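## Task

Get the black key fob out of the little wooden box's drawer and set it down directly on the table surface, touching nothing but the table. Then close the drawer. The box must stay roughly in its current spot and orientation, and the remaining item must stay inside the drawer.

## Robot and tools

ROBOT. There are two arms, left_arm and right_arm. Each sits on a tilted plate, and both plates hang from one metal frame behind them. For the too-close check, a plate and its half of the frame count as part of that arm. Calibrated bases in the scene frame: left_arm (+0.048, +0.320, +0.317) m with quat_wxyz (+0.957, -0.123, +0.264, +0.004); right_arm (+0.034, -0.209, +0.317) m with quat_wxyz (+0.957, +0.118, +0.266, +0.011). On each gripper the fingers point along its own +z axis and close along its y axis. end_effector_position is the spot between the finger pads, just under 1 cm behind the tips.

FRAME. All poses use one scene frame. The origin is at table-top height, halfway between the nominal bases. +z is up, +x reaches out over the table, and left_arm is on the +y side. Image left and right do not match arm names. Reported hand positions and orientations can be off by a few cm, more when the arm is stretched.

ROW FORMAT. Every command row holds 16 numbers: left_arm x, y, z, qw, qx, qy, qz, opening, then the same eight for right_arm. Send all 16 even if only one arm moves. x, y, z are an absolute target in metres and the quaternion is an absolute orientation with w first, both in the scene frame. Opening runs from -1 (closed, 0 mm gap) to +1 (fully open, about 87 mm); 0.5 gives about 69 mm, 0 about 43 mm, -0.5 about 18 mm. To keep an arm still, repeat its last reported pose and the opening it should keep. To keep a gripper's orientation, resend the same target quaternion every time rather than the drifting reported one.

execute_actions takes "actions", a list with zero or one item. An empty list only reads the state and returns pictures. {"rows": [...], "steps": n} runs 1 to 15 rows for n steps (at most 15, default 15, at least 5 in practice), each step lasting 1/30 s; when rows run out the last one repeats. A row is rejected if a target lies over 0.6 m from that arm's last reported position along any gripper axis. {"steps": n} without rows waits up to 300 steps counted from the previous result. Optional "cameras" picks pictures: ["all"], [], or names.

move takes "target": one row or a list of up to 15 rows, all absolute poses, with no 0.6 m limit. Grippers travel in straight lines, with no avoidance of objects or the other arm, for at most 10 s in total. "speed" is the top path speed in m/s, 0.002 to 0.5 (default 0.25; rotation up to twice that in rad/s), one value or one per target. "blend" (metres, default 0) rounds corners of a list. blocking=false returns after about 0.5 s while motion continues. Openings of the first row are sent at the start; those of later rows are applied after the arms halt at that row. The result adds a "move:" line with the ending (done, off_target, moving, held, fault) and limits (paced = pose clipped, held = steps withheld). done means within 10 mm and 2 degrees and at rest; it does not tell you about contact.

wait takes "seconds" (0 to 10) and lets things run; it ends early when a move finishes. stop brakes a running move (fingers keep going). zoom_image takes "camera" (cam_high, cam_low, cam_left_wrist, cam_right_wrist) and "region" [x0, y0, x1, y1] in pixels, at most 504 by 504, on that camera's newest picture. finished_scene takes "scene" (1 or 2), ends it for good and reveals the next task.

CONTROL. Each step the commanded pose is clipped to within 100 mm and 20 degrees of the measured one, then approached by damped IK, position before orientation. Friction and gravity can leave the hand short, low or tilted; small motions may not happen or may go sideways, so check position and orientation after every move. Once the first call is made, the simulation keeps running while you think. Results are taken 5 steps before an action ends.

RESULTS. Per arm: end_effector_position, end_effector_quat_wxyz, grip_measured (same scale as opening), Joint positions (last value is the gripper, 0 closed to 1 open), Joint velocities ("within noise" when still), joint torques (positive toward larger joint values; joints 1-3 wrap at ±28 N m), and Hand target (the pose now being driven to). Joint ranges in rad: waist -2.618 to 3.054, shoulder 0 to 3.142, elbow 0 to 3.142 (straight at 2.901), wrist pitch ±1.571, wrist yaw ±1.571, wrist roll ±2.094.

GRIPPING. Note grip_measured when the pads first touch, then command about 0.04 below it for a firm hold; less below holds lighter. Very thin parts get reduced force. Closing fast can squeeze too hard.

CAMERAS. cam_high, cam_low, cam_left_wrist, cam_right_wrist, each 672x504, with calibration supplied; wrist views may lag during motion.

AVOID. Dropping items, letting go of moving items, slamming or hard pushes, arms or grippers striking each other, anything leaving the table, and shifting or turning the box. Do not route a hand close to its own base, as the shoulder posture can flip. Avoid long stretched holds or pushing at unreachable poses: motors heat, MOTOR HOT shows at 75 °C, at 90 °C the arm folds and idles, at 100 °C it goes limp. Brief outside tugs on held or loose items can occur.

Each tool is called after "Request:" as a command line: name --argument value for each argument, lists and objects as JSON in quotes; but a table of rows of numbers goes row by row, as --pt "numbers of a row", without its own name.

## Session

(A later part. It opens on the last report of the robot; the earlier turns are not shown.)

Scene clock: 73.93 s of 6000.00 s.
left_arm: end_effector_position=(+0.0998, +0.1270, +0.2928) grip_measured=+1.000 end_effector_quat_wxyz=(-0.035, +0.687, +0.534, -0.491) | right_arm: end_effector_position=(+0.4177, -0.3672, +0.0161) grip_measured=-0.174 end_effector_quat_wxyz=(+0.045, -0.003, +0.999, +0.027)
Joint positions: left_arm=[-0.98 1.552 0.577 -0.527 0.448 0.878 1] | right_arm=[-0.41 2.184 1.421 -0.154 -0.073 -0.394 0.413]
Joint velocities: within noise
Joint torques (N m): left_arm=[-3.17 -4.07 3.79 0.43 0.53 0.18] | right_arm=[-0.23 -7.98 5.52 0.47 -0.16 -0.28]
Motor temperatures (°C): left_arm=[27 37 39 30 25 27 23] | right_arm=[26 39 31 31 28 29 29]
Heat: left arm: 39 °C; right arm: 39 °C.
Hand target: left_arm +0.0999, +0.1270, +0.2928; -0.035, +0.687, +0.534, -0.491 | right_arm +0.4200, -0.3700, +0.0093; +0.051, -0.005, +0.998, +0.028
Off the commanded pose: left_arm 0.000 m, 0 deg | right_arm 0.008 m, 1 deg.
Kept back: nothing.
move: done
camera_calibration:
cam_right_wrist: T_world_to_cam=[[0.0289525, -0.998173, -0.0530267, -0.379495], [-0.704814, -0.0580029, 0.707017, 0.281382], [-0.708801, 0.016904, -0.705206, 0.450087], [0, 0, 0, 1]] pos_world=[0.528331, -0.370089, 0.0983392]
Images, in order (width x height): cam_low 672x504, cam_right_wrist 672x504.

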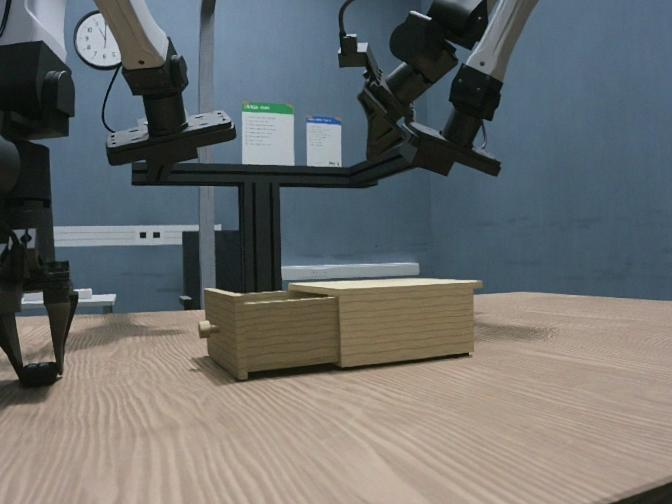

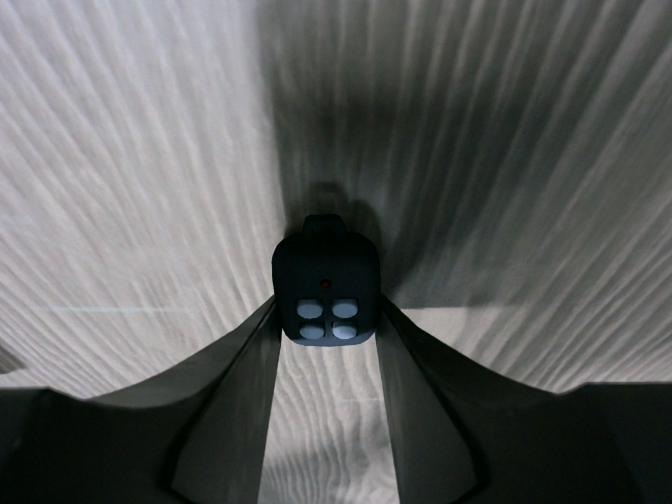

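Request:
move --target '[0.0998, 0.1270, 0.2928, -0.035, 0.687, 0.534, -0.491, 1, 0.420, -0.370, 0.003, 0.0510, -0.005, 0.998, 0.028, -0.28]' --speed 0.02 --cameras '["cam_right_wrist", "cam_low"]'

Request:
zoom_image --camera "cam_low" --region '[0, 320, 110, 420]'

Scene clock: 74.87 s of 6000.00 s.
left_arm: end_effector_position=(+0.0998, +0.1270, +0.2928) grip_measured=+1.000 end_effector_quat_wxyz=(-0.035, +0.687, +0.534, -0.491) | right_arm: end_effector_position=(+0.4178, -0.3672, +0.0155) grip_measured=-0.174 end_effector_quat_wxyz=(+0.043, -0.003, +0.999, +0.028)
Joint positions: left_arm=[-0.98 1.552 0.577 -0.527 0.448 0.878 1] | right_arm=[-0.41 2.189 1.43 -0.164 -0.073 -0.394 0.413]
Joint velocities: within noise
Joint torques (N m): left_arm=[-3.21 -4.07 3.79 0.43 0.53 0.19] | right_arm=[-0.28 -6.86 5.61 0.67 -0.18 -0.27]
Motor temperatures (°C): left_arm=[27 38 39 29 25 27 23] | right_arm=[26 39 31 31 28 29 29]
Heat: left arm: 39 °C; right arm: 39 °C.
Hand target: left_arm +0.0999, +0.1270, +0.2928; -0.035, +0.687, +0.534, -0.491 | right_arm +0.4196, -0.3699, +0.0036; +0.051, -0.005, +0.998, +0.028
Off the commanded pose: left_arm 0.000 m, 0 deg | right_arm 0.013 m, 1 deg.
Kept back: nothing.
move: off_target (right_arm)
camera_calibration:
cam_right_wrist: T_world_to_cam=[[0.0287461, -0.998062, -0.055198, -0.379423], [-0.701311, -0.0594862, 0.710369, 0.279836], [-0.712276, 0.0182906, -0.701661, 0.451685], [0, 0, 0, 1]] pos_world=[0.528883, -0.370302, 0.0971994]
Images, in order (width x height): cam_low 672x504, cam_right_wrist 672x504.

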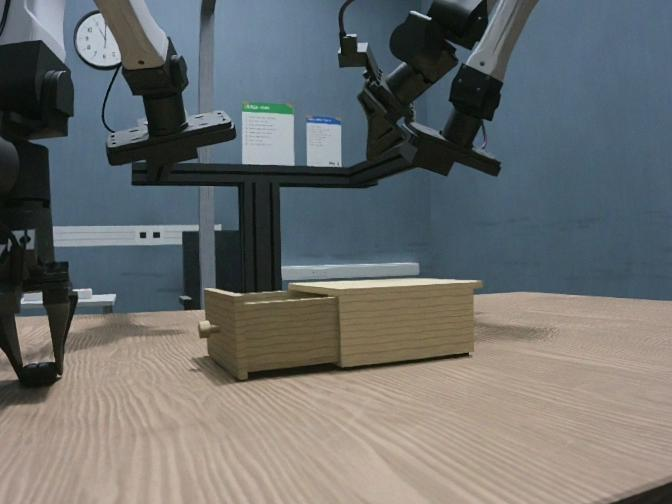

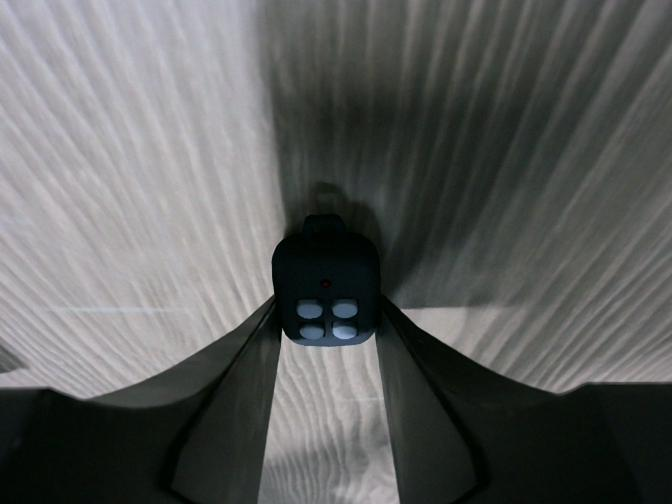

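Scaled by 4.582 from the camera's 672x504 image, which has a finer 960x720 frame.

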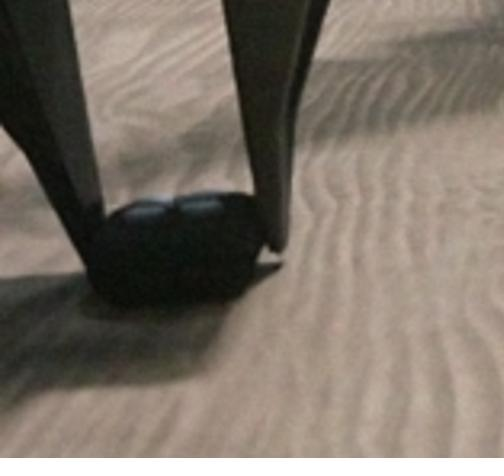

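Request:
execute_actions --actions '[{"rows": [[0.0998, 0.1270, 0.2928, -0.035, 0.687, 0.534, -0.491, 1, 0.420, -0.370, 0.005, 0.0510, -0.005, 0.998, 0.028, -0.18],[0.0998, 0.1270, 0.2928, -0.035, 0.687, 0.534, -0.491, 1, 0.420, -0.370, 0.006, 0.0510, -0.005, 0.998, 0.028, -0.16],[0.0998, 0.1270, 0.2928, -0.035, 0.687, 0.534, -0.491, 1, 0.420, -0.370, 0.007, 0.0510, -0.005, 0.998, 0.028, -0.14],[0.0998, 0.1270, 0.2928, -0.035, 0.687, 0.534, -0.491, 1, 0.420, -0.370, 0.008, 0.0510, -0.005, 0.998, 0.028, -0.12],[0.0998, 0.1270, 0.2928, -0.035, 0.687, 0.534, -0.491, 1, 0.420, -0.370, 0.009, 0.0510, -0.005, 0.998, 0.028, -0.08],[0.0998, 0.1270, 0.2928, -0.035, 0.687, 0.534, -0.491, 1, 0.420, -0.370, 0.009, 0.0510, -0.005, 0.998, 0.028, -0.02],[0.0998, 0.1270, 0.2928, -0.035, 0.687, 0.534, -0.491, 1, 0.420, -0.370, 0.009, 0.0510, -0.005, 0.998, 0.028, 0.04]], "steps": 15}]' --cameras '["cam_right_wrist"]'

Scene clock: 75.53 s of 6000.00 s.
left_arm: end_effector_position=(+0.0998, +0.1270, +0.2928) grip_measured=+1.000 end_effector_quat_wxyz=(-0.035, +0.687, +0.534, -0.491) | right_arm: end_effector_position=(+0.4162, -0.3645, +0.0158) grip_measured=+0.039 end_effector_quat_wxyz=(+0.040, -0.003, +0.999, +0.034)
Joint positions: left_arm=[-0.98 1.552 0.577 -0.527 0.448 0.878 1] | right_arm=[-0.409 2.189 1.43 -0.174 -0.081 -0.394 0.519]
Joint velocities: within noise
Joint torques (N m): left_arm=[-3.18 -4.01 3.86 0.44 0.54 0.2] | right_arm=[-0.31 -8.34 4.49 0.68 -0.1 -0.28]
Motor temperatures (°C): left_arm=[27 38 39 29 25 27 23] | right_arm=[26 39 31 31 28 29 29]
Heat: left arm: 39 °C; right arm: 39 °C.
Steps of this call (1-10: nothing new was sent; 11-20: this action's first 10). Readings (end_effector_position of left_arm | right_arm):
11: (+0.0998, +0.1270, +0.2928) | (+0.4177, -0.3672, +0.0155)
12: (+0.0998, +0.1270, +0.2928) | (+0.4176, -0.3671, +0.0156)
14: (+0.0998, +0.1270, +0.2928) | (+0.4174, -0.3668, +0.0156)
18: (+0.0998, +0.1270, +0.2928) | (+0.4163, -0.3649, +0.0158)
20: the state above
camera_calibration:
cam_right_wrist: T_world_to_cam=[[0.02958, -0.997298, -0.067251, -0.376571], [-0.697096, -0.068801, 0.713669, 0.273495], [-0.716367, 0.0257701, -0.697247, 0.455032], [0, 0, 0, 1]] pos_world=[0.527761, -0.368463, 0.0967605]
Images, in order (width x height): cam_right_wrist 672x504.

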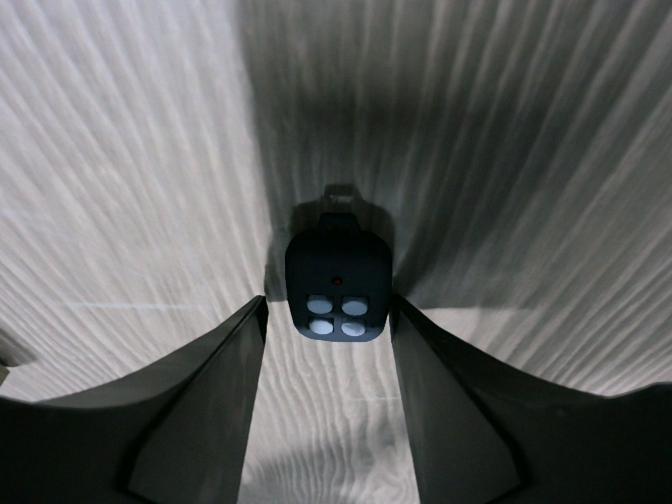

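Request:
move --pt "0.0998 0.1270 0.2928 -0.035 0.687 0.534 -0.491 1 0.418 -0.370 0.012 0.0510 -0.005 0.998 0.028 0.25" --pt "0.0998 0.1270 0.2928 -0.035 0.687 0.534 -0.491 1 0.416 -0.368 0.140 0.0510 -0.005 0.998 0.028 0.25" --speed 0.08 --cameras '["cam_right_wrist", "cam_low", "cam_high"]'

Scene clock: 78.57 s of 6000.00 s.
left_arm: end_effector_position=(+0.0998, +0.1270, +0.2928) grip_measured=+1.000 end_effector_quat_wxyz=(-0.035, +0.687, +0.534, -0.491) | right_arm: end_effector_position=(+0.4117, -0.3637, +0.1256) grip_measured=+0.250 end_effector_quat_wxyz=(+0.041, -0.003, +0.998, +0.037)
Joint positions: left_arm=[-0.98 1.552 0.577 -0.527 0.448 0.878 1] | right_arm=[-0.411 1.827 1.279 -0.385 -0.088 -0.395 0.625]
Joint velocities: within noise
Joint torques (N m): left_arm=[-3.22 -4.11 3.82 0.43 0.53 0.19] | right_arm=[0.06 -12.85 4.05 0.16 -0.04 -0.19]
Motor temperatures (°C): left_arm=[27 37 39 29 25 27 23] | right_arm=[26 40 31 31 28 29 29]
Heat: left arm: 39 °C; right arm: 40 °C.
Hand target: left_arm +0.0999, +0.1270, +0.2928; -0.035, +0.687, +0.534, -0.491 | right_arm +0.4159, -0.3680, +0.1395; +0.051, -0.005, +0.998, +0.028
Off your previous action's commanded pose at its last step (step 5 of this call): left_arm 0.000 m, 0 deg | right_arm 0.010 m, 1 deg.
Off the commanded pose: left_arm 0.000 m, 0 deg | right_arm 0.016 m, 2 deg.
Kept back: nothing.
move: off_target (right_arm)
camera_calibration:
cam_right_wrist: T_world_to_cam=[[0.0288399, -0.99694, -0.072661, -0.36712], [-0.698489, -0.0720981, 0.711979, 0.191654], [-0.715039, 0.0302195, -0.698431, 0.529536], [0, 0, 0, 1]] pos_world=[0.523095, -0.368181, 0.206715]
Images, in order (width x height): cam_high 672x504, cam_low 672x504, cam_right_wrist 672x504.

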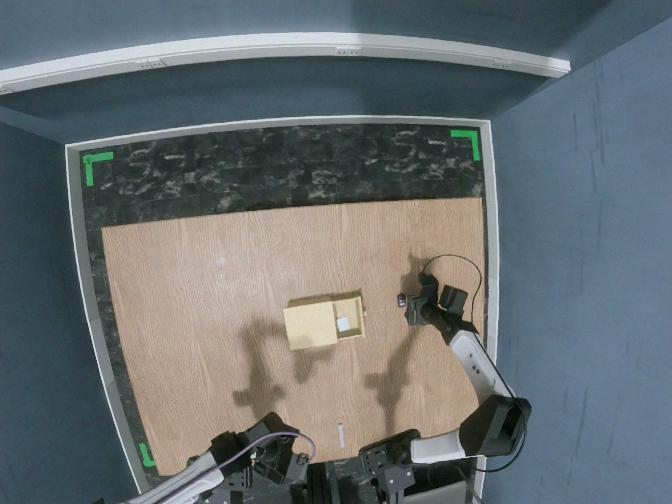

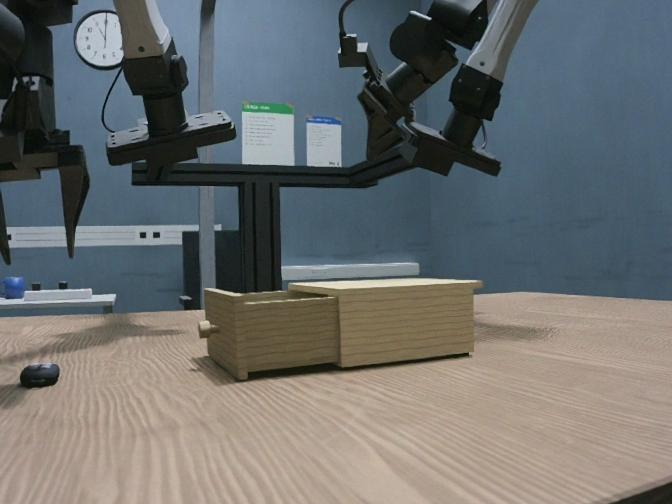

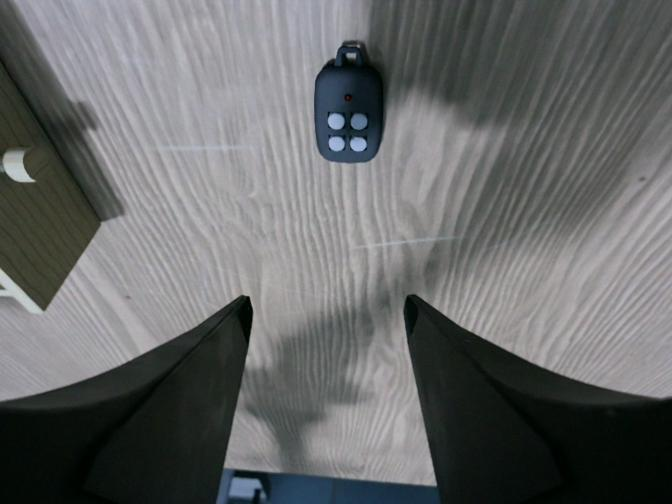

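Request:
zoom_image --camera "cam_high" --region '[260, 270, 420, 380]'

Scaled by 3.150 from the camera's 672x504 image, which has a finer 960x720 frame.

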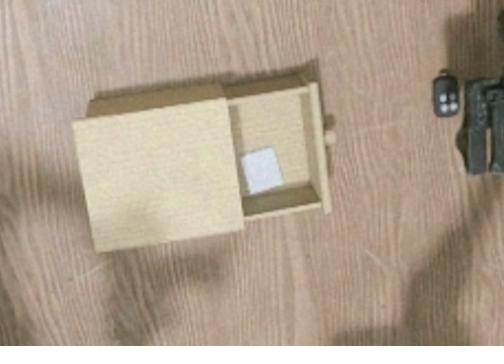

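Request:
move --target '[0.0998, 0.1270, 0.2928, -0.035, 0.687, 0.534, -0.491, 1, 0.405, -0.270, 0.170, -0.0616, 0.7044, 0.7044, 0.0616, 1]' --speed 0.3 --cameras '["cam_right_wrist", "cam_low", "cam_high"]'

Scene clock: 83.37 s of 6000.00 s.
left_arm: end_effector_position=(+0.0998, +0.1270, +0.2928) grip_measured=+1.000 end_effector_quat_wxyz=(-0.035, +0.687, +0.534, -0.491) | right_arm: end_effector_position=(+0.3934, -0.2701, +0.1577) grip_measured=+1.000 end_effector_quat_wxyz=(-0.082, +0.703, +0.705, +0.047)
Joint positions: left_arm=[-0.98 1.552 0.577 -0.527 0.448 0.878 1] | right_arm=[-0.358 1.691 1.098 -0.498 -0.114 1.216 1]
Joint velocities: within noise
Joint torques (N m): left_arm=[-3.21 -4.08 3.79 0.44 0.54 0.19] | right_arm=[1.25 -11.63 3.49 0.03 -0.09 -0.02]
Motor temperatures (°C): left_arm=[27 37 39 29 25 27 23] | right_arm=[26 40 31 30 28 29 29]
Heat: left arm: 39 °C; right arm: 40 °C.
Hand target: left_arm +0.0999, +0.1270, +0.2928; -0.035, +0.687, +0.534, -0.491 | right_arm +0.4048, -0.2699, +0.1699; -0.062, +0.704, +0.704, +0.062
Off the commanded pose: left_arm 0.000 m, 0 deg | right_arm 0.017 m, 3 deg.
Kept back: nothing.
move: off_target (right_arm)
camera_calibration:
cam_right_wrist: T_world_to_cam=[[-0.998626, -0.0284155, 0.044021, 0.376495], [0.0245733, 0.488035, 0.872478, 0.00428977], [-0.0462757, 0.872361, -0.486667, 0.467078], [0, 0, 0, 1]] pos_world=[0.397487, -0.398856, 0.206995]
Images, in order (width x height): cam_high 672x504, cam_low 672x504, cam_right_wrist 672x504.

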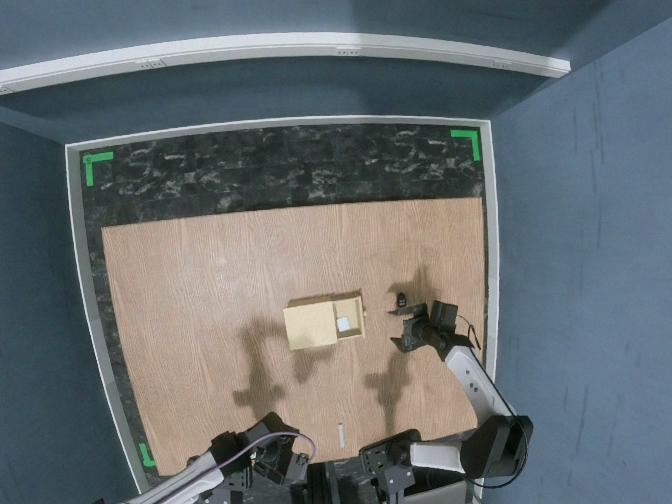

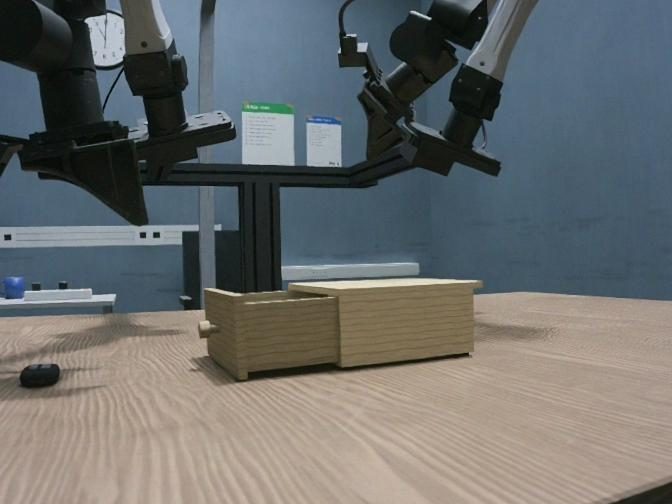

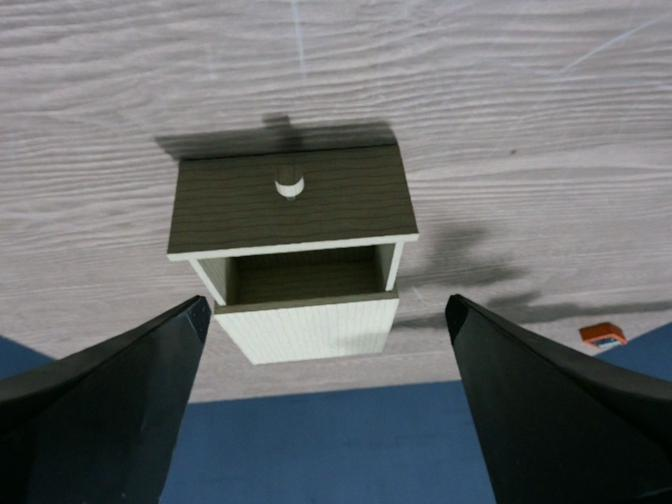

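Request:
move --pt "0.0998 0.1270 0.2928 -0.035 0.687 0.534 -0.491 1 0.418 -0.265 0.100 -0.0862 0.7018 0.7018 0.0862 -1" --pt "0.0998 0.1270 0.2928 -0.035 0.687 0.534 -0.491 1 0.418 -0.260 0.030 -0.0862 0.7018 0.7018 0.0862 -1" --speed '[0.15, 0.1]' --blend 0.02 --cameras '["cam_right_wrist", "cam_low", "cam_high"]'

Scene clock: 87.40 s of 6000.00 s.
left_arm: end_effector_position=(+0.0998, +0.1270, +0.2928) grip_measured=+1.000 end_effector_quat_wxyz=(-0.035, +0.687, +0.534, -0.491) | right_arm: end_effector_position=(+0.4153, -0.2607, +0.0348) grip_measured=-0.973 end_effector_quat_wxyz=(-0.088, +0.703, +0.701, +0.081)
Joint positions: left_arm=[-0.98 1.552 0.577 -0.527 0.448 0.878 1] | right_arm=[-0.358 2.144 1.288 -0.217 -0.181 1.219 0.013]
Joint velocities: within noise
Joint torques (N m): left_arm=[-3.25 -4.03 3.81 0.43 0.54 0.19] | right_arm=[0.64 -7.65 4.01 0.11 -0.14 -0.18]
Motor temperatures (°C): left_arm=[27 37 39 29 25 27 23] | right_arm=[26 41 31 30 28 29 29]
Heat: left arm: 39 °C; right arm: 41 °C.
Hand target: left_arm +0.0999, +0.1270, +0.2928; -0.035, +0.687, +0.534, -0.491 | right_arm +0.4178, -0.2600, +0.0301; -0.086, +0.702, +0.702, +0.086
Off the commanded pose: left_arm 0.000 m, 0 deg | right_arm 0.006 m, 1 deg.
Kept back: nothing.
move: done
camera_calibration:
cam_right_wrist: T_world_to_cam=[[-0.999815, -0.0189282, 0.00339479, 0.408416], [-0.0052377, 0.4379, 0.899008, 0.10473], [-0.0185032, 0.898824, -0.437918, 0.393752], [0, 0, 0, 1]] pos_world=[0.416174, -0.392044, 0.0768914]
Images, in order (width x height): cam_high 672x504, cam_low 672x504, cam_right_wrist 672x504.

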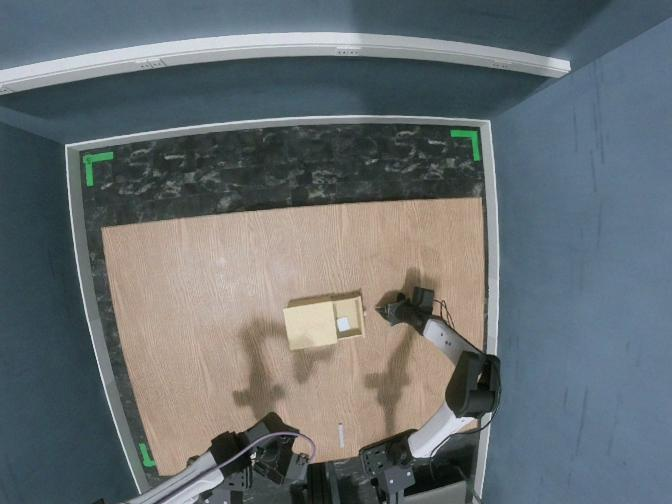

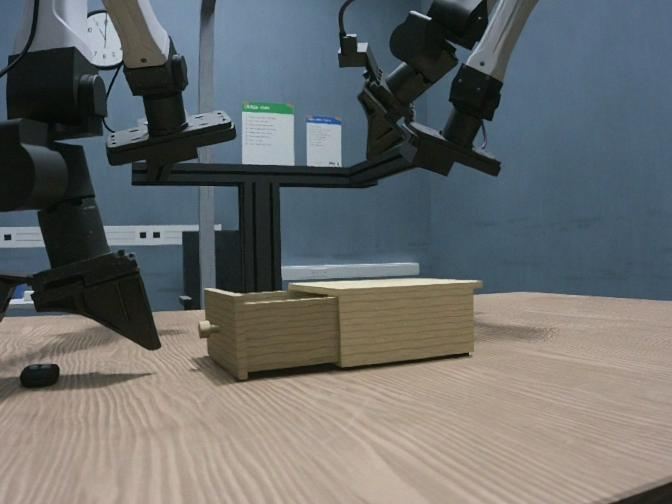

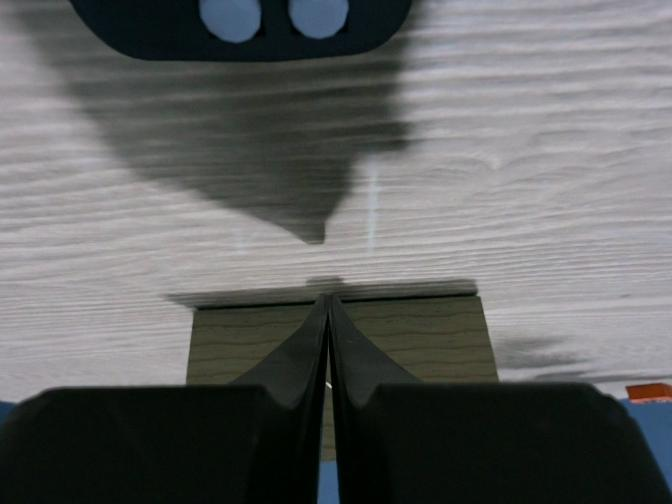

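Request:
move --target '[0.0998, 0.1270, 0.2928, -0.035, 0.687, 0.534, -0.491, 1, 0.418, -0.150, 0.031, -0.0862, 0.7018, 0.7018, 0.0862, -1]' --speed 0.06 --cameras '["cam_right_wrist", "cam_low", "cam_high"]'

Scene clock: 89.90 s of 6000.00 s.
left_arm: end_effector_position=(+0.0998, +0.1270, +0.2928) grip_measured=+1.000 end_effector_quat_wxyz=(-0.035, +0.687, +0.534, -0.491) | right_arm: end_effector_position=(+0.4284, -0.1708, +0.0335) grip_measured=-0.973 end_effector_quat_wxyz=(-0.058, +0.707, +0.701, +0.074)
Joint positions: left_arm=[-0.98 1.552 0.577 -0.527 0.448 0.878 1] | right_arm=[-0.114 2.144 1.196 -0.058 -0.014 1.438 0.013]
Joint velocities: within noise
Joint torques (N m): left_arm=[-3.23 -4.12 3.84 0.43 0.55 0.2] | right_arm=[4.64 -6.8 1.65 0.13 -0.46 -0.05]
Motor temperatures (°C): left_arm=[27 37 39 29 25 27 23] | right_arm=[26 41 31 30 28 29 29]
Heat: left arm: 39 °C; right arm: 41 °C.
Hand target: left_arm +0.0999, +0.1270, +0.2928; -0.035, +0.687, +0.534, -0.491 | right_arm +0.4176, -0.1506, +0.0316; -0.086, +0.702, +0.702, +0.085
Off the commanded pose: left_arm 0.000 m, 0 deg | right_arm 0.023 m, 4 deg.
Kept back: nothing.
move: off_target (right_arm)
camera_calibration:
cam_right_wrist: T_world_to_cam=[[-0.999576, -0.00886518, -0.0277187, 0.425851], [-0.0285404, 0.484819, 0.874149, 0.0854748], [0.00568908, 0.87457, -0.484867, 0.299671], [0, 0, 0, 1]] pos_world=[0.426406, -0.299747, 0.0823867]
Images, in order (width x height): cam_high 672x504, cam_low 672x504, cam_right_wrist 672x504.

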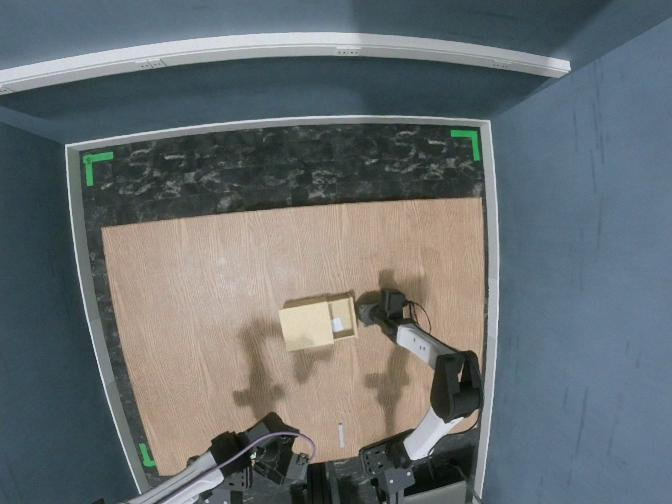

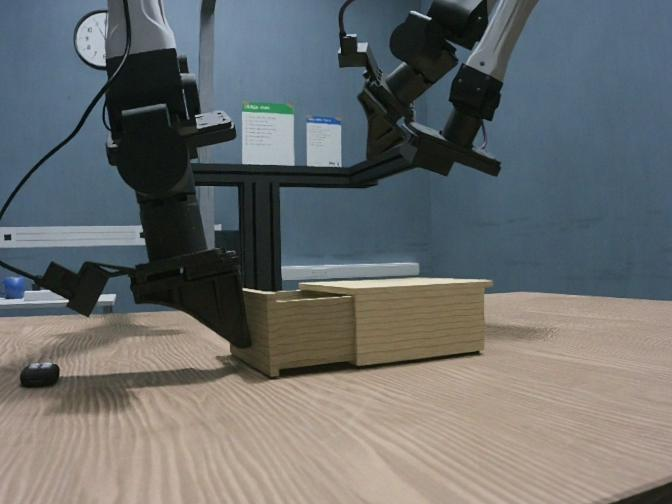

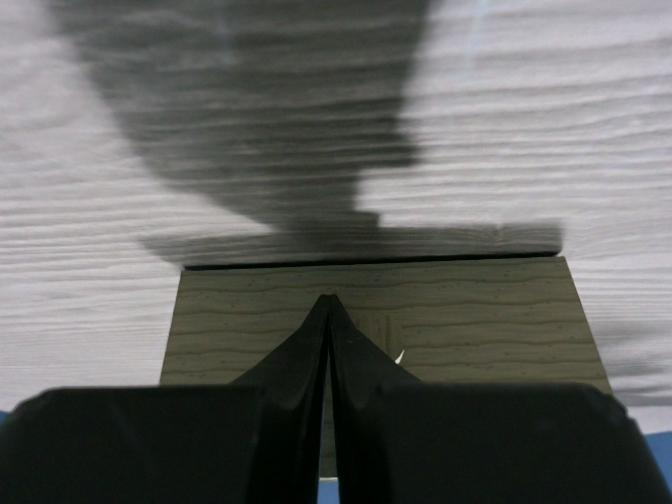

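Request:
move --pt "0.20 0.20 0.29 -0.035 0.687 0.534 -0.491 1 0.410 -0.230 0.033 -0.0862 0.7018 0.7018 0.0862 -1" --pt "0.34 0.24 0.24 0 0 1 0 1 0.410 -0.240 0.033 -0.0862 0.7018 0.7018 0.0862 -1" --speed 0.2 --blend '[0.04, 0.0]'

Scene clock: 97.77 s of 6000.00 s.
left_arm: end_effector_position=(+0.3378, +0.2400, +0.2401) grip_measured=+1.000 end_effector_quat_wxyz=(+0.001, +0.000, +1.000, -0.009) | right_arm: end_effector_position=(+0.4057, -0.2355, +0.0301) grip_measured=-0.973 end_effector_quat_wxyz=(-0.088, +0.702, +0.702, +0.083)
Joint positions: left_arm=[-0.47 1.495 0.942 -0.616 -0.435 -0.367 1] | right_arm=[-0.308 2.144 1.214 -0.135 -0.161 1.263 0.013]
Joint velocities: within noise
Joint torques (N m): left_arm=[-3.59 -5.55 6.13 0.45 -0.18 0.08] | right_arm=[0.2 -9.33 3.59 -0.14 -0.18 -0.27]
Motor temperatures (°C): left_arm=[27 38 39 29 25 27 23] | right_arm=[26 41 31 30 28 29 29]
Heat: left arm: 39 °C; right arm: 41 °C.
Hand target: left_arm +0.3399, +0.2400, +0.2400; +0.000, +0.000, +1.000, +0.000 | right_arm +0.4100, -0.2399, +0.0330; -0.086, +0.702, +0.702, +0.086
Off the commanded pose: left_arm 0.002 m, 1 deg | right_arm 0.007 m, 0 deg.
Kept back: nothing.
move: done
camera_calibration:
cam_left_wrist: T_world_to_cam=[[-0.00232026, -0.999982, 0.00551881, 0.23751], [-0.661632, 0.0056733, 0.749807, 0.0668003], [-0.749825, -0.00191168, -0.661633, 0.553483], [0, 0, 0, 1]] pos_world=[0.459763, 0.238185, 0.314804]
cam_right_wrist: T_world_to_cam=[[-0.999807, -0.0195385, 0.0018129, 0.399217], [-0.0068611, 0.434651, 0.900573, 0.0977263], [-0.0183838, 0.900387, -0.434701, 0.369018], [0, 0, 0, 1]] pos_world=[0.406594, -0.366935, 0.071679]

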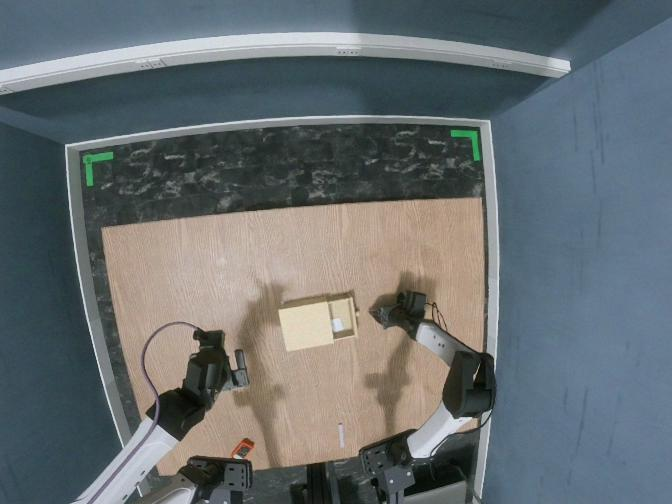

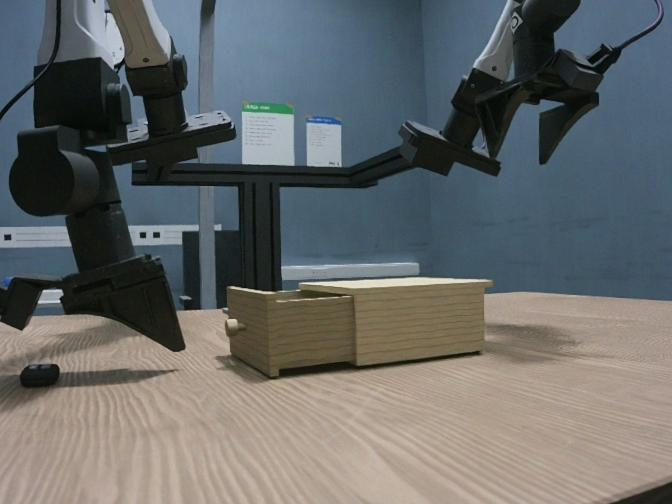

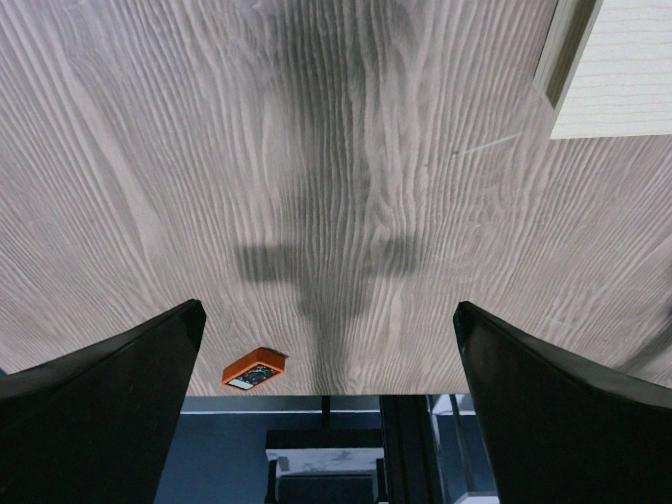

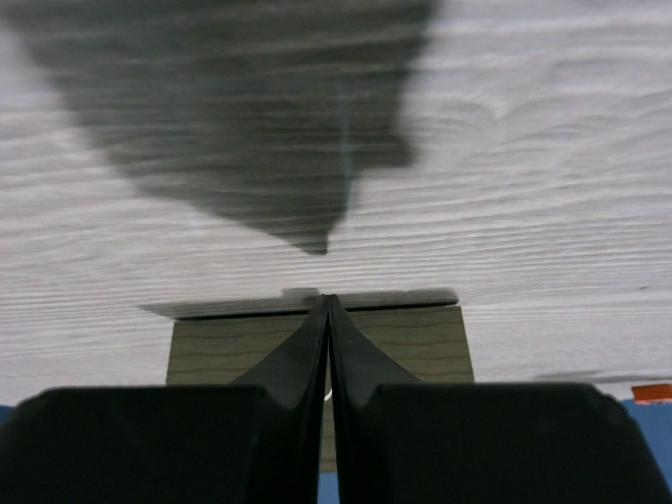

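Request:
zoom_image --camera "cam_high" --region '[260, 270, 380, 360]'

Scaled by 4.200 from the camera's 672x504 image, which has a finer 960x720 frame.

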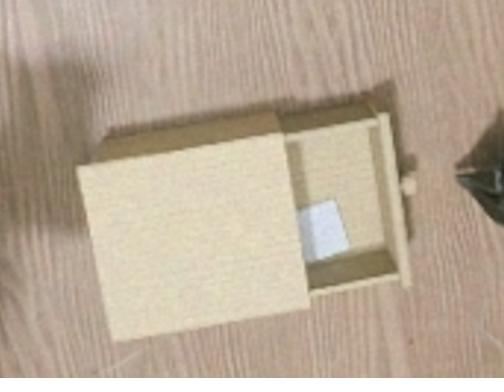

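Request:
move --target '[0.399, 0.210, 0.170, -0.1253, -0.6817, 0.7108, -0.1202, 1, 0.410, -0.240, 0.033, -0.0862, 0.7018, 0.7018, 0.0862, -1]' --speed 0.3 --cameras '["cam_left_wrist", "cam_high"]'

Scene clock: 102.50 s of 6000.00 s.
left_arm: end_effector_position=(+0.4034, +0.2108, +0.1751) grip_measured=+1.000 end_effector_quat_wxyz=(-0.116, -0.677, +0.716, -0.122) | right_arm: end_effector_position=(+0.4056, -0.2354, +0.0301) grip_measured=-0.973 end_effector_quat_wxyz=(-0.089, +0.702, +0.701, +0.082)
Joint positions: left_arm=[-0.132 1.687 0.926 -0.282 0.036 -1.556 1] | right_arm=[-0.308 2.144 1.214 -0.135 -0.161 1.263 0.013]
Joint velocities: within noise
Joint torques (N m): left_arm=[-1.69 -6.94 2.76 0.65 0.24 0.08] | right_arm=[0.23 -9.24 3.54 -0.15 -0.15 -0.25]
Motor temperatures (°C): left_arm=[27 39 39 29 25 27 23] | right_arm=[26 42 31 30 28 29 28]
Heat: left arm: 39 °C; right arm: 42 °C.
Hand target: left_arm +0.3990, +0.2101, +0.1702; +0.125, +0.682, -0.711, +0.120 | right_arm +0.4100, -0.2399, +0.0330; -0.086, +0.702, +0.702, +0.086
Off the commanded pose: left_arm 0.007 m, 1 deg | right_arm 0.007 m, 1 deg.
Kept back: nothing.
move: done
camera_calibration:
cam_left_wrist: T_world_to_cam=[[0.998156, -0.0604015, 0.00609971, -0.393011], [-0.0282996, -0.374049, 0.926977, -0.0473751], [-0.0537092, -0.92544, -0.375068, 0.423258], [0, 0, 0, 1]] pos_world=[0.413678, 0.350241, 0.205064]
Images, in order (width x height): cam_high 672x504, cam_left_wrist 672x504.

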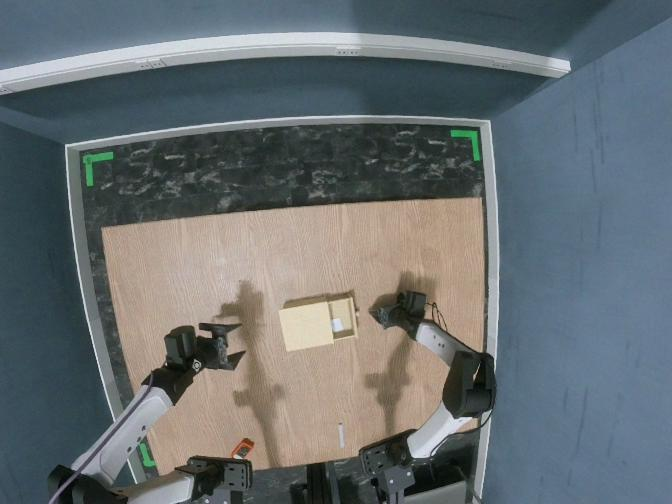

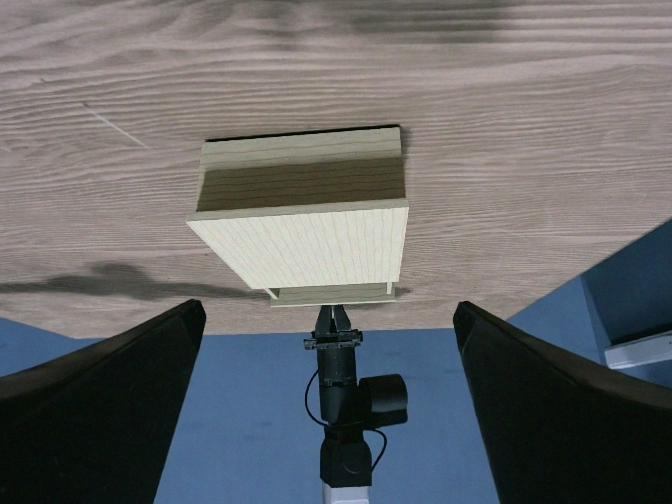

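Request:
move --pt "0.397 0.190 0.090 -0.1253 -0.6817 0.7108 -0.1202 1 0.410 -0.240 0.033 -0.0862 0.7018 0.7018 0.0862 -1" --pt "0.397 0.150 0.048 -0.1253 -0.6817 0.7108 -0.1202 1 0.410 -0.240 0.033 -0.0862 0.7018 0.7018 0.0862 -1" --speed '[0.15,0.1]' --blend '[0.03,0]' --cameras '["cam_left_wrist", "cam_high", "cam_low"]'

Scene clock: 104.63 s of 6000.00 s.
left_arm: end_effector_position=(+0.3963, +0.1507, +0.0530) grip_measured=+1.000 end_effector_quat_wxyz=(-0.131, -0.679, +0.711, -0.124) | right_arm: end_effector_position=(+0.4056, -0.2354, +0.0301) grip_measured=-0.973 end_effector_quat_wxyz=(-0.089, +0.702, +0.701, +0.083)
Joint positions: left_arm=[-0.177 2.202 1.077 0.069 0.04 -1.608 1] | right_arm=[-0.308 2.144 1.214 -0.136 -0.161 1.263 0.013]
Joint velocities: within noise
Joint torques (N m): left_arm=[-4.08 -7.92 2.3 0.63 -0.01 0.06] | right_arm=[0.17 -9.24 3.48 -0.14 -0.13 -0.22]
Motor temperatures (°C): left_arm=[27 39 39 29 25 27 23] | right_arm=[26 42 31 30 28 29 28]
Heat: left arm: 39 °C; right arm: 42 °C.
Hand target: left_arm +0.3968, +0.1500, +0.0481; +0.126, +0.682, -0.711, +0.120 | right_arm +0.4099, -0.2399, +0.0330; -0.086, +0.702, +0.702, +0.086
Off the commanded pose: left_arm 0.005 m, 1 deg | right_arm 0.007 m, 1 deg.
Kept back: nothing.
move: done; blend cut to 0.029 m at target 1
camera_calibration:
cam_left_wrist: T_world_to_cam=[[0.998484, -0.0536225, -0.0124089, -0.388927], [-0.00718656, -0.350541, 0.93652, 0.0306858], [-0.0545684, -0.935011, -0.350395, 0.321954], [0, 0, 0, 1]] pos_world=[0.406126, 0.290932, 0.0792469]
Images, in order (width x height): cam_high 672x504, cam_low 672x504, cam_left_wrist 672x504.

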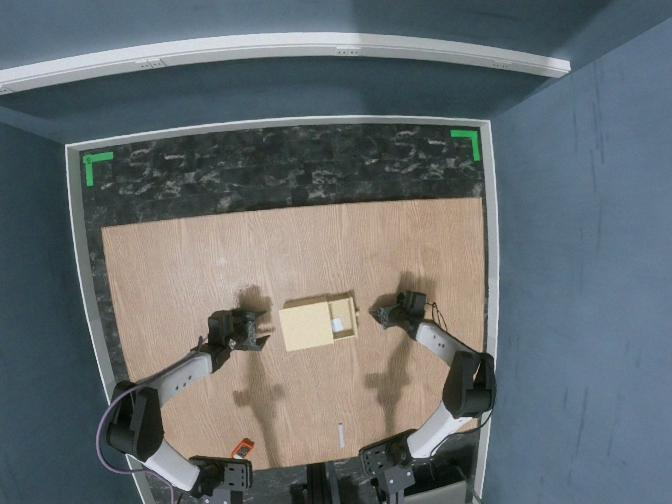

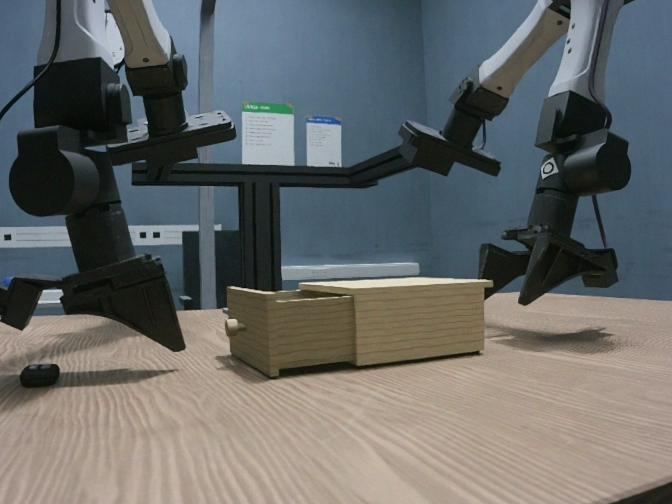

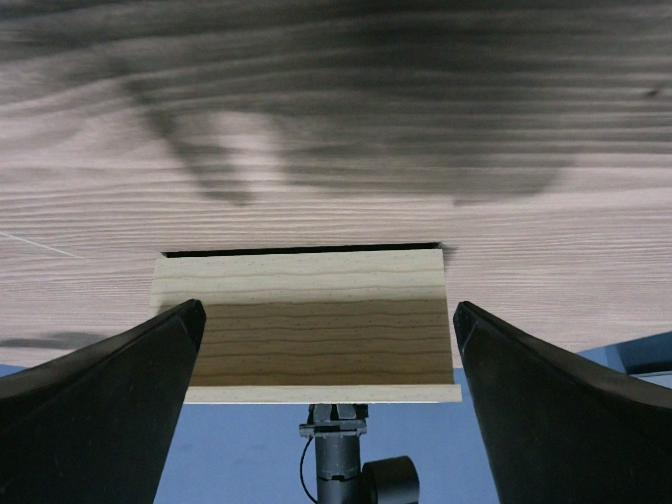

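Request:
move --target '[0.397, 0.112, 0.046, -0.1253, -0.6817, 0.7108, -0.1202, 1, 0.410, -0.240, 0.033, -0.0862, 0.7018, 0.7018, 0.0862, -1]' --speed 0.06 --cameras '["cam_left_wrist", "cam_high", "cam_low"]'

Request:
zoom_image --camera "cam_high" --region '[240, 270, 360, 360]'

Scene clock: 106.03 s of 6000.00 s.
left_arm: end_effector_position=(+0.3972, +0.1121, +0.0523) grip_measured=+1.000 end_effector_quat_wxyz=(-0.132, -0.678, +0.712, -0.127) | right_arm: end_effector_position=(+0.4056, -0.2354, +0.0301) grip_measured=-0.973 end_effector_quat_wxyz=(-0.089, +0.702, +0.701, +0.083)
Joint positions: left_arm=[-0.269 2.258 1.13 0.076 -0.001 -1.685 1] | right_arm=[-0.308 2.144 1.214 -0.136 -0.161 1.263 0.013]
Joint velocities: within noise
Joint torques (N m): left_arm=[-4.59 -7.77 2.54 0.68 -0.05 0.09] | right_arm=[0.14 -9.22 3.58 -0.13 -0.15 -0.22]
Motor temperatures (°C): left_arm=[27 40 39 29 25 27 23] | right_arm=[26 42 31 30 28 29 28]
Heat: left arm: 40 °C; right arm: 42 °C.
Hand target: left_arm +0.3968, +0.1120, +0.0461; +0.125, +0.682, -0.711, +0.120 | right_arm +0.4099, -0.2399, +0.0330; -0.086, +0.702, +0.702, +0.086
Off the commanded pose: left_arm 0.006 m, 1 deg | right_arm 0.007 m, 1 deg.
Kept back: nothing.
move: done
camera_calibration:
cam_left_wrist: T_world_to_cam=[[0.998385, -0.0560204, -0.00943565, -0.391731], [-0.0105523, -0.346076, 0.938147, 0.0185591], [-0.0558208, -0.936533, -0.346108, 0.286173], [0, 0, 0, 1]] pos_world=[0.407269, 0.252488, 0.0779395]
Images, in order (width x height): cam_high 672x504, cam_low 672x504, cam_left_wrist 672x504.

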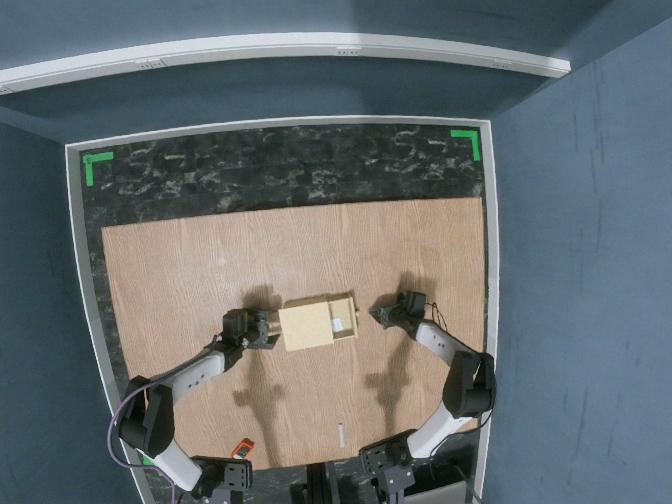

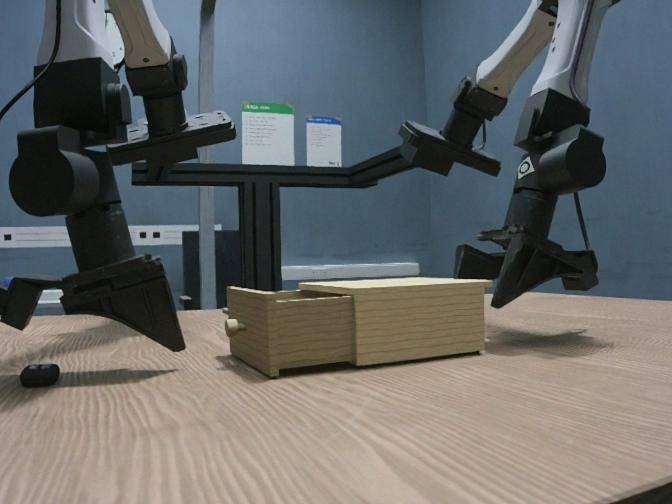

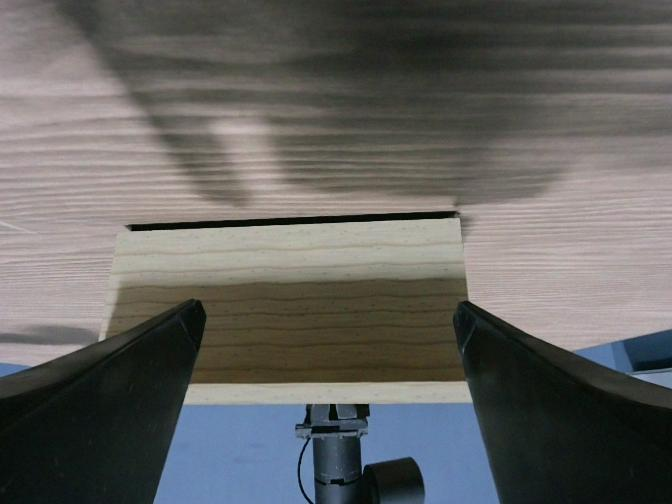

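Scaled by 4.200 from the camera's 672x504 image, which has a finer 960x720 frame.

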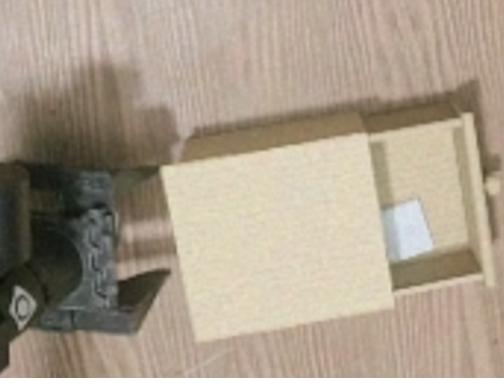

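Request:
move --target '[0.397, 0.112, 0.046, -0.1253, -0.6817, 0.7108, -0.1202, 1, 0.406, -0.175, 0.033, -0.0862, 0.7018, 0.7018, 0.0862, -1]' --speed 0.06 --cameras '["cam_right_wrist", "cam_high", "cam_low"]'

Request:
zoom_image --camera "cam_high" --region '[260, 270, 380, 360]'

Scene clock: 107.80 s of 6000.00 s.
left_arm: end_effector_position=(+0.3975, +0.1124, +0.0521) grip_measured=+1.000 end_effector_quat_wxyz=(-0.131, -0.679, +0.711, -0.126) | right_arm: end_effector_position=(+0.4010, -0.1897, +0.0281) grip_measured=-0.973 end_effector_quat_wxyz=(-0.082, +0.706, +0.701, +0.067)
Joint positions: left_arm=[-0.269 2.258 1.13 0.076 -0.003 -1.687 1] | right_arm=[-0.183 2.144 1.146 -0.058 -0.067 1.379 0.013]
Joint velocities: within noise
Joint torques (N m): left_arm=[-4.59 -7.8 2.56 0.68 -0.04 0.07] | right_arm=[4.18 -8.75 1.29 0.17 -0.32 -0.02]
Motor temperatures (°C): left_arm=[27 40 38 29 25 27 23] | right_arm=[26 42 31 30 28 29 28]
Heat: left arm: 40 °C; right arm: 42 °C.
Hand target: left_arm +0.3968, +0.1120, +0.0462; +0.125, +0.682, -0.711, +0.120 | right_arm +0.4056, -0.1752, +0.0331; -0.087, +0.702, +0.702, +0.086
Off the commanded pose: left_arm 0.006 m, 1 deg | right_arm 0.016 m, 2 deg.
Kept back: nothing.
move: off_target (right_arm)
camera_calibration:
cam_right_wrist: T_world_to_cam=[[-0.999776, -0.0152745, 0.0146414, 0.395822], [0.00591587, 0.462588, 0.886553, 0.0801785], [-0.0203146, 0.886442, -0.462394, 0.325709], [0, 0, 0, 1]] pos_world=[0.401875, -0.319766, 0.0737283]
Images, in order (width x height): cam_high 672x504, cam_low 672x504, cam_right_wrist 672x504.

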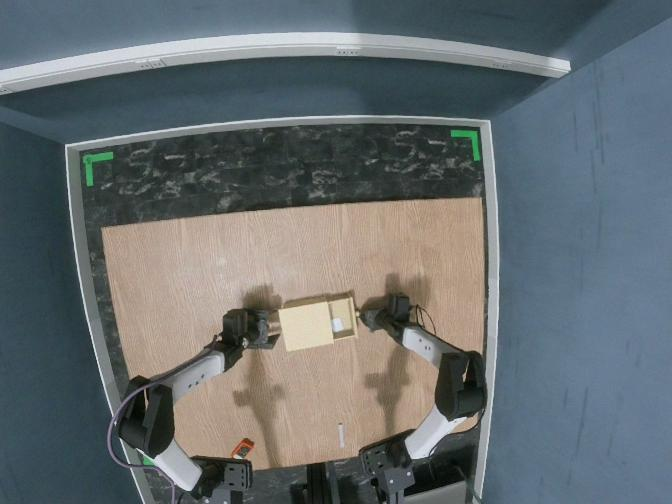

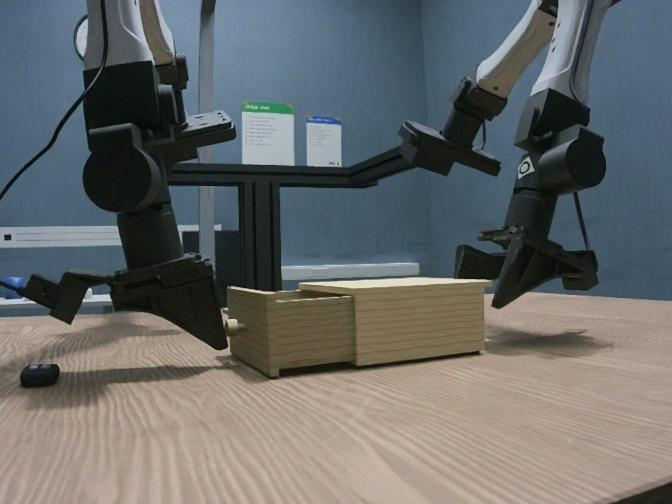

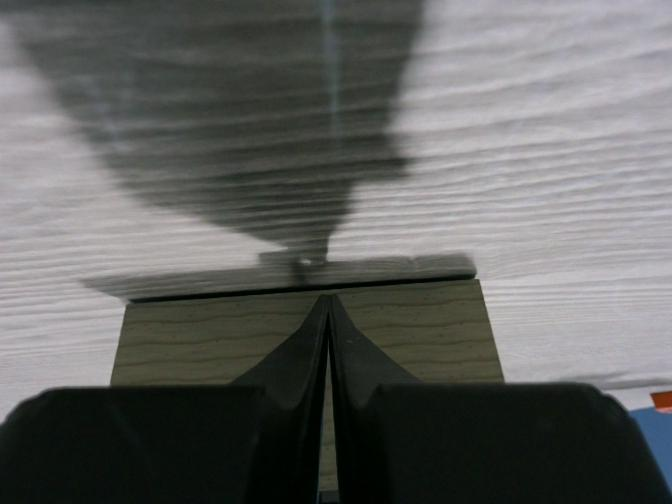

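Scaled by 4.200 from the camera's 672x504 image, which has a finer 960x720 frame.

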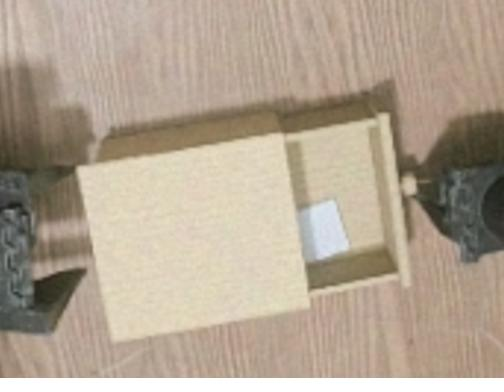

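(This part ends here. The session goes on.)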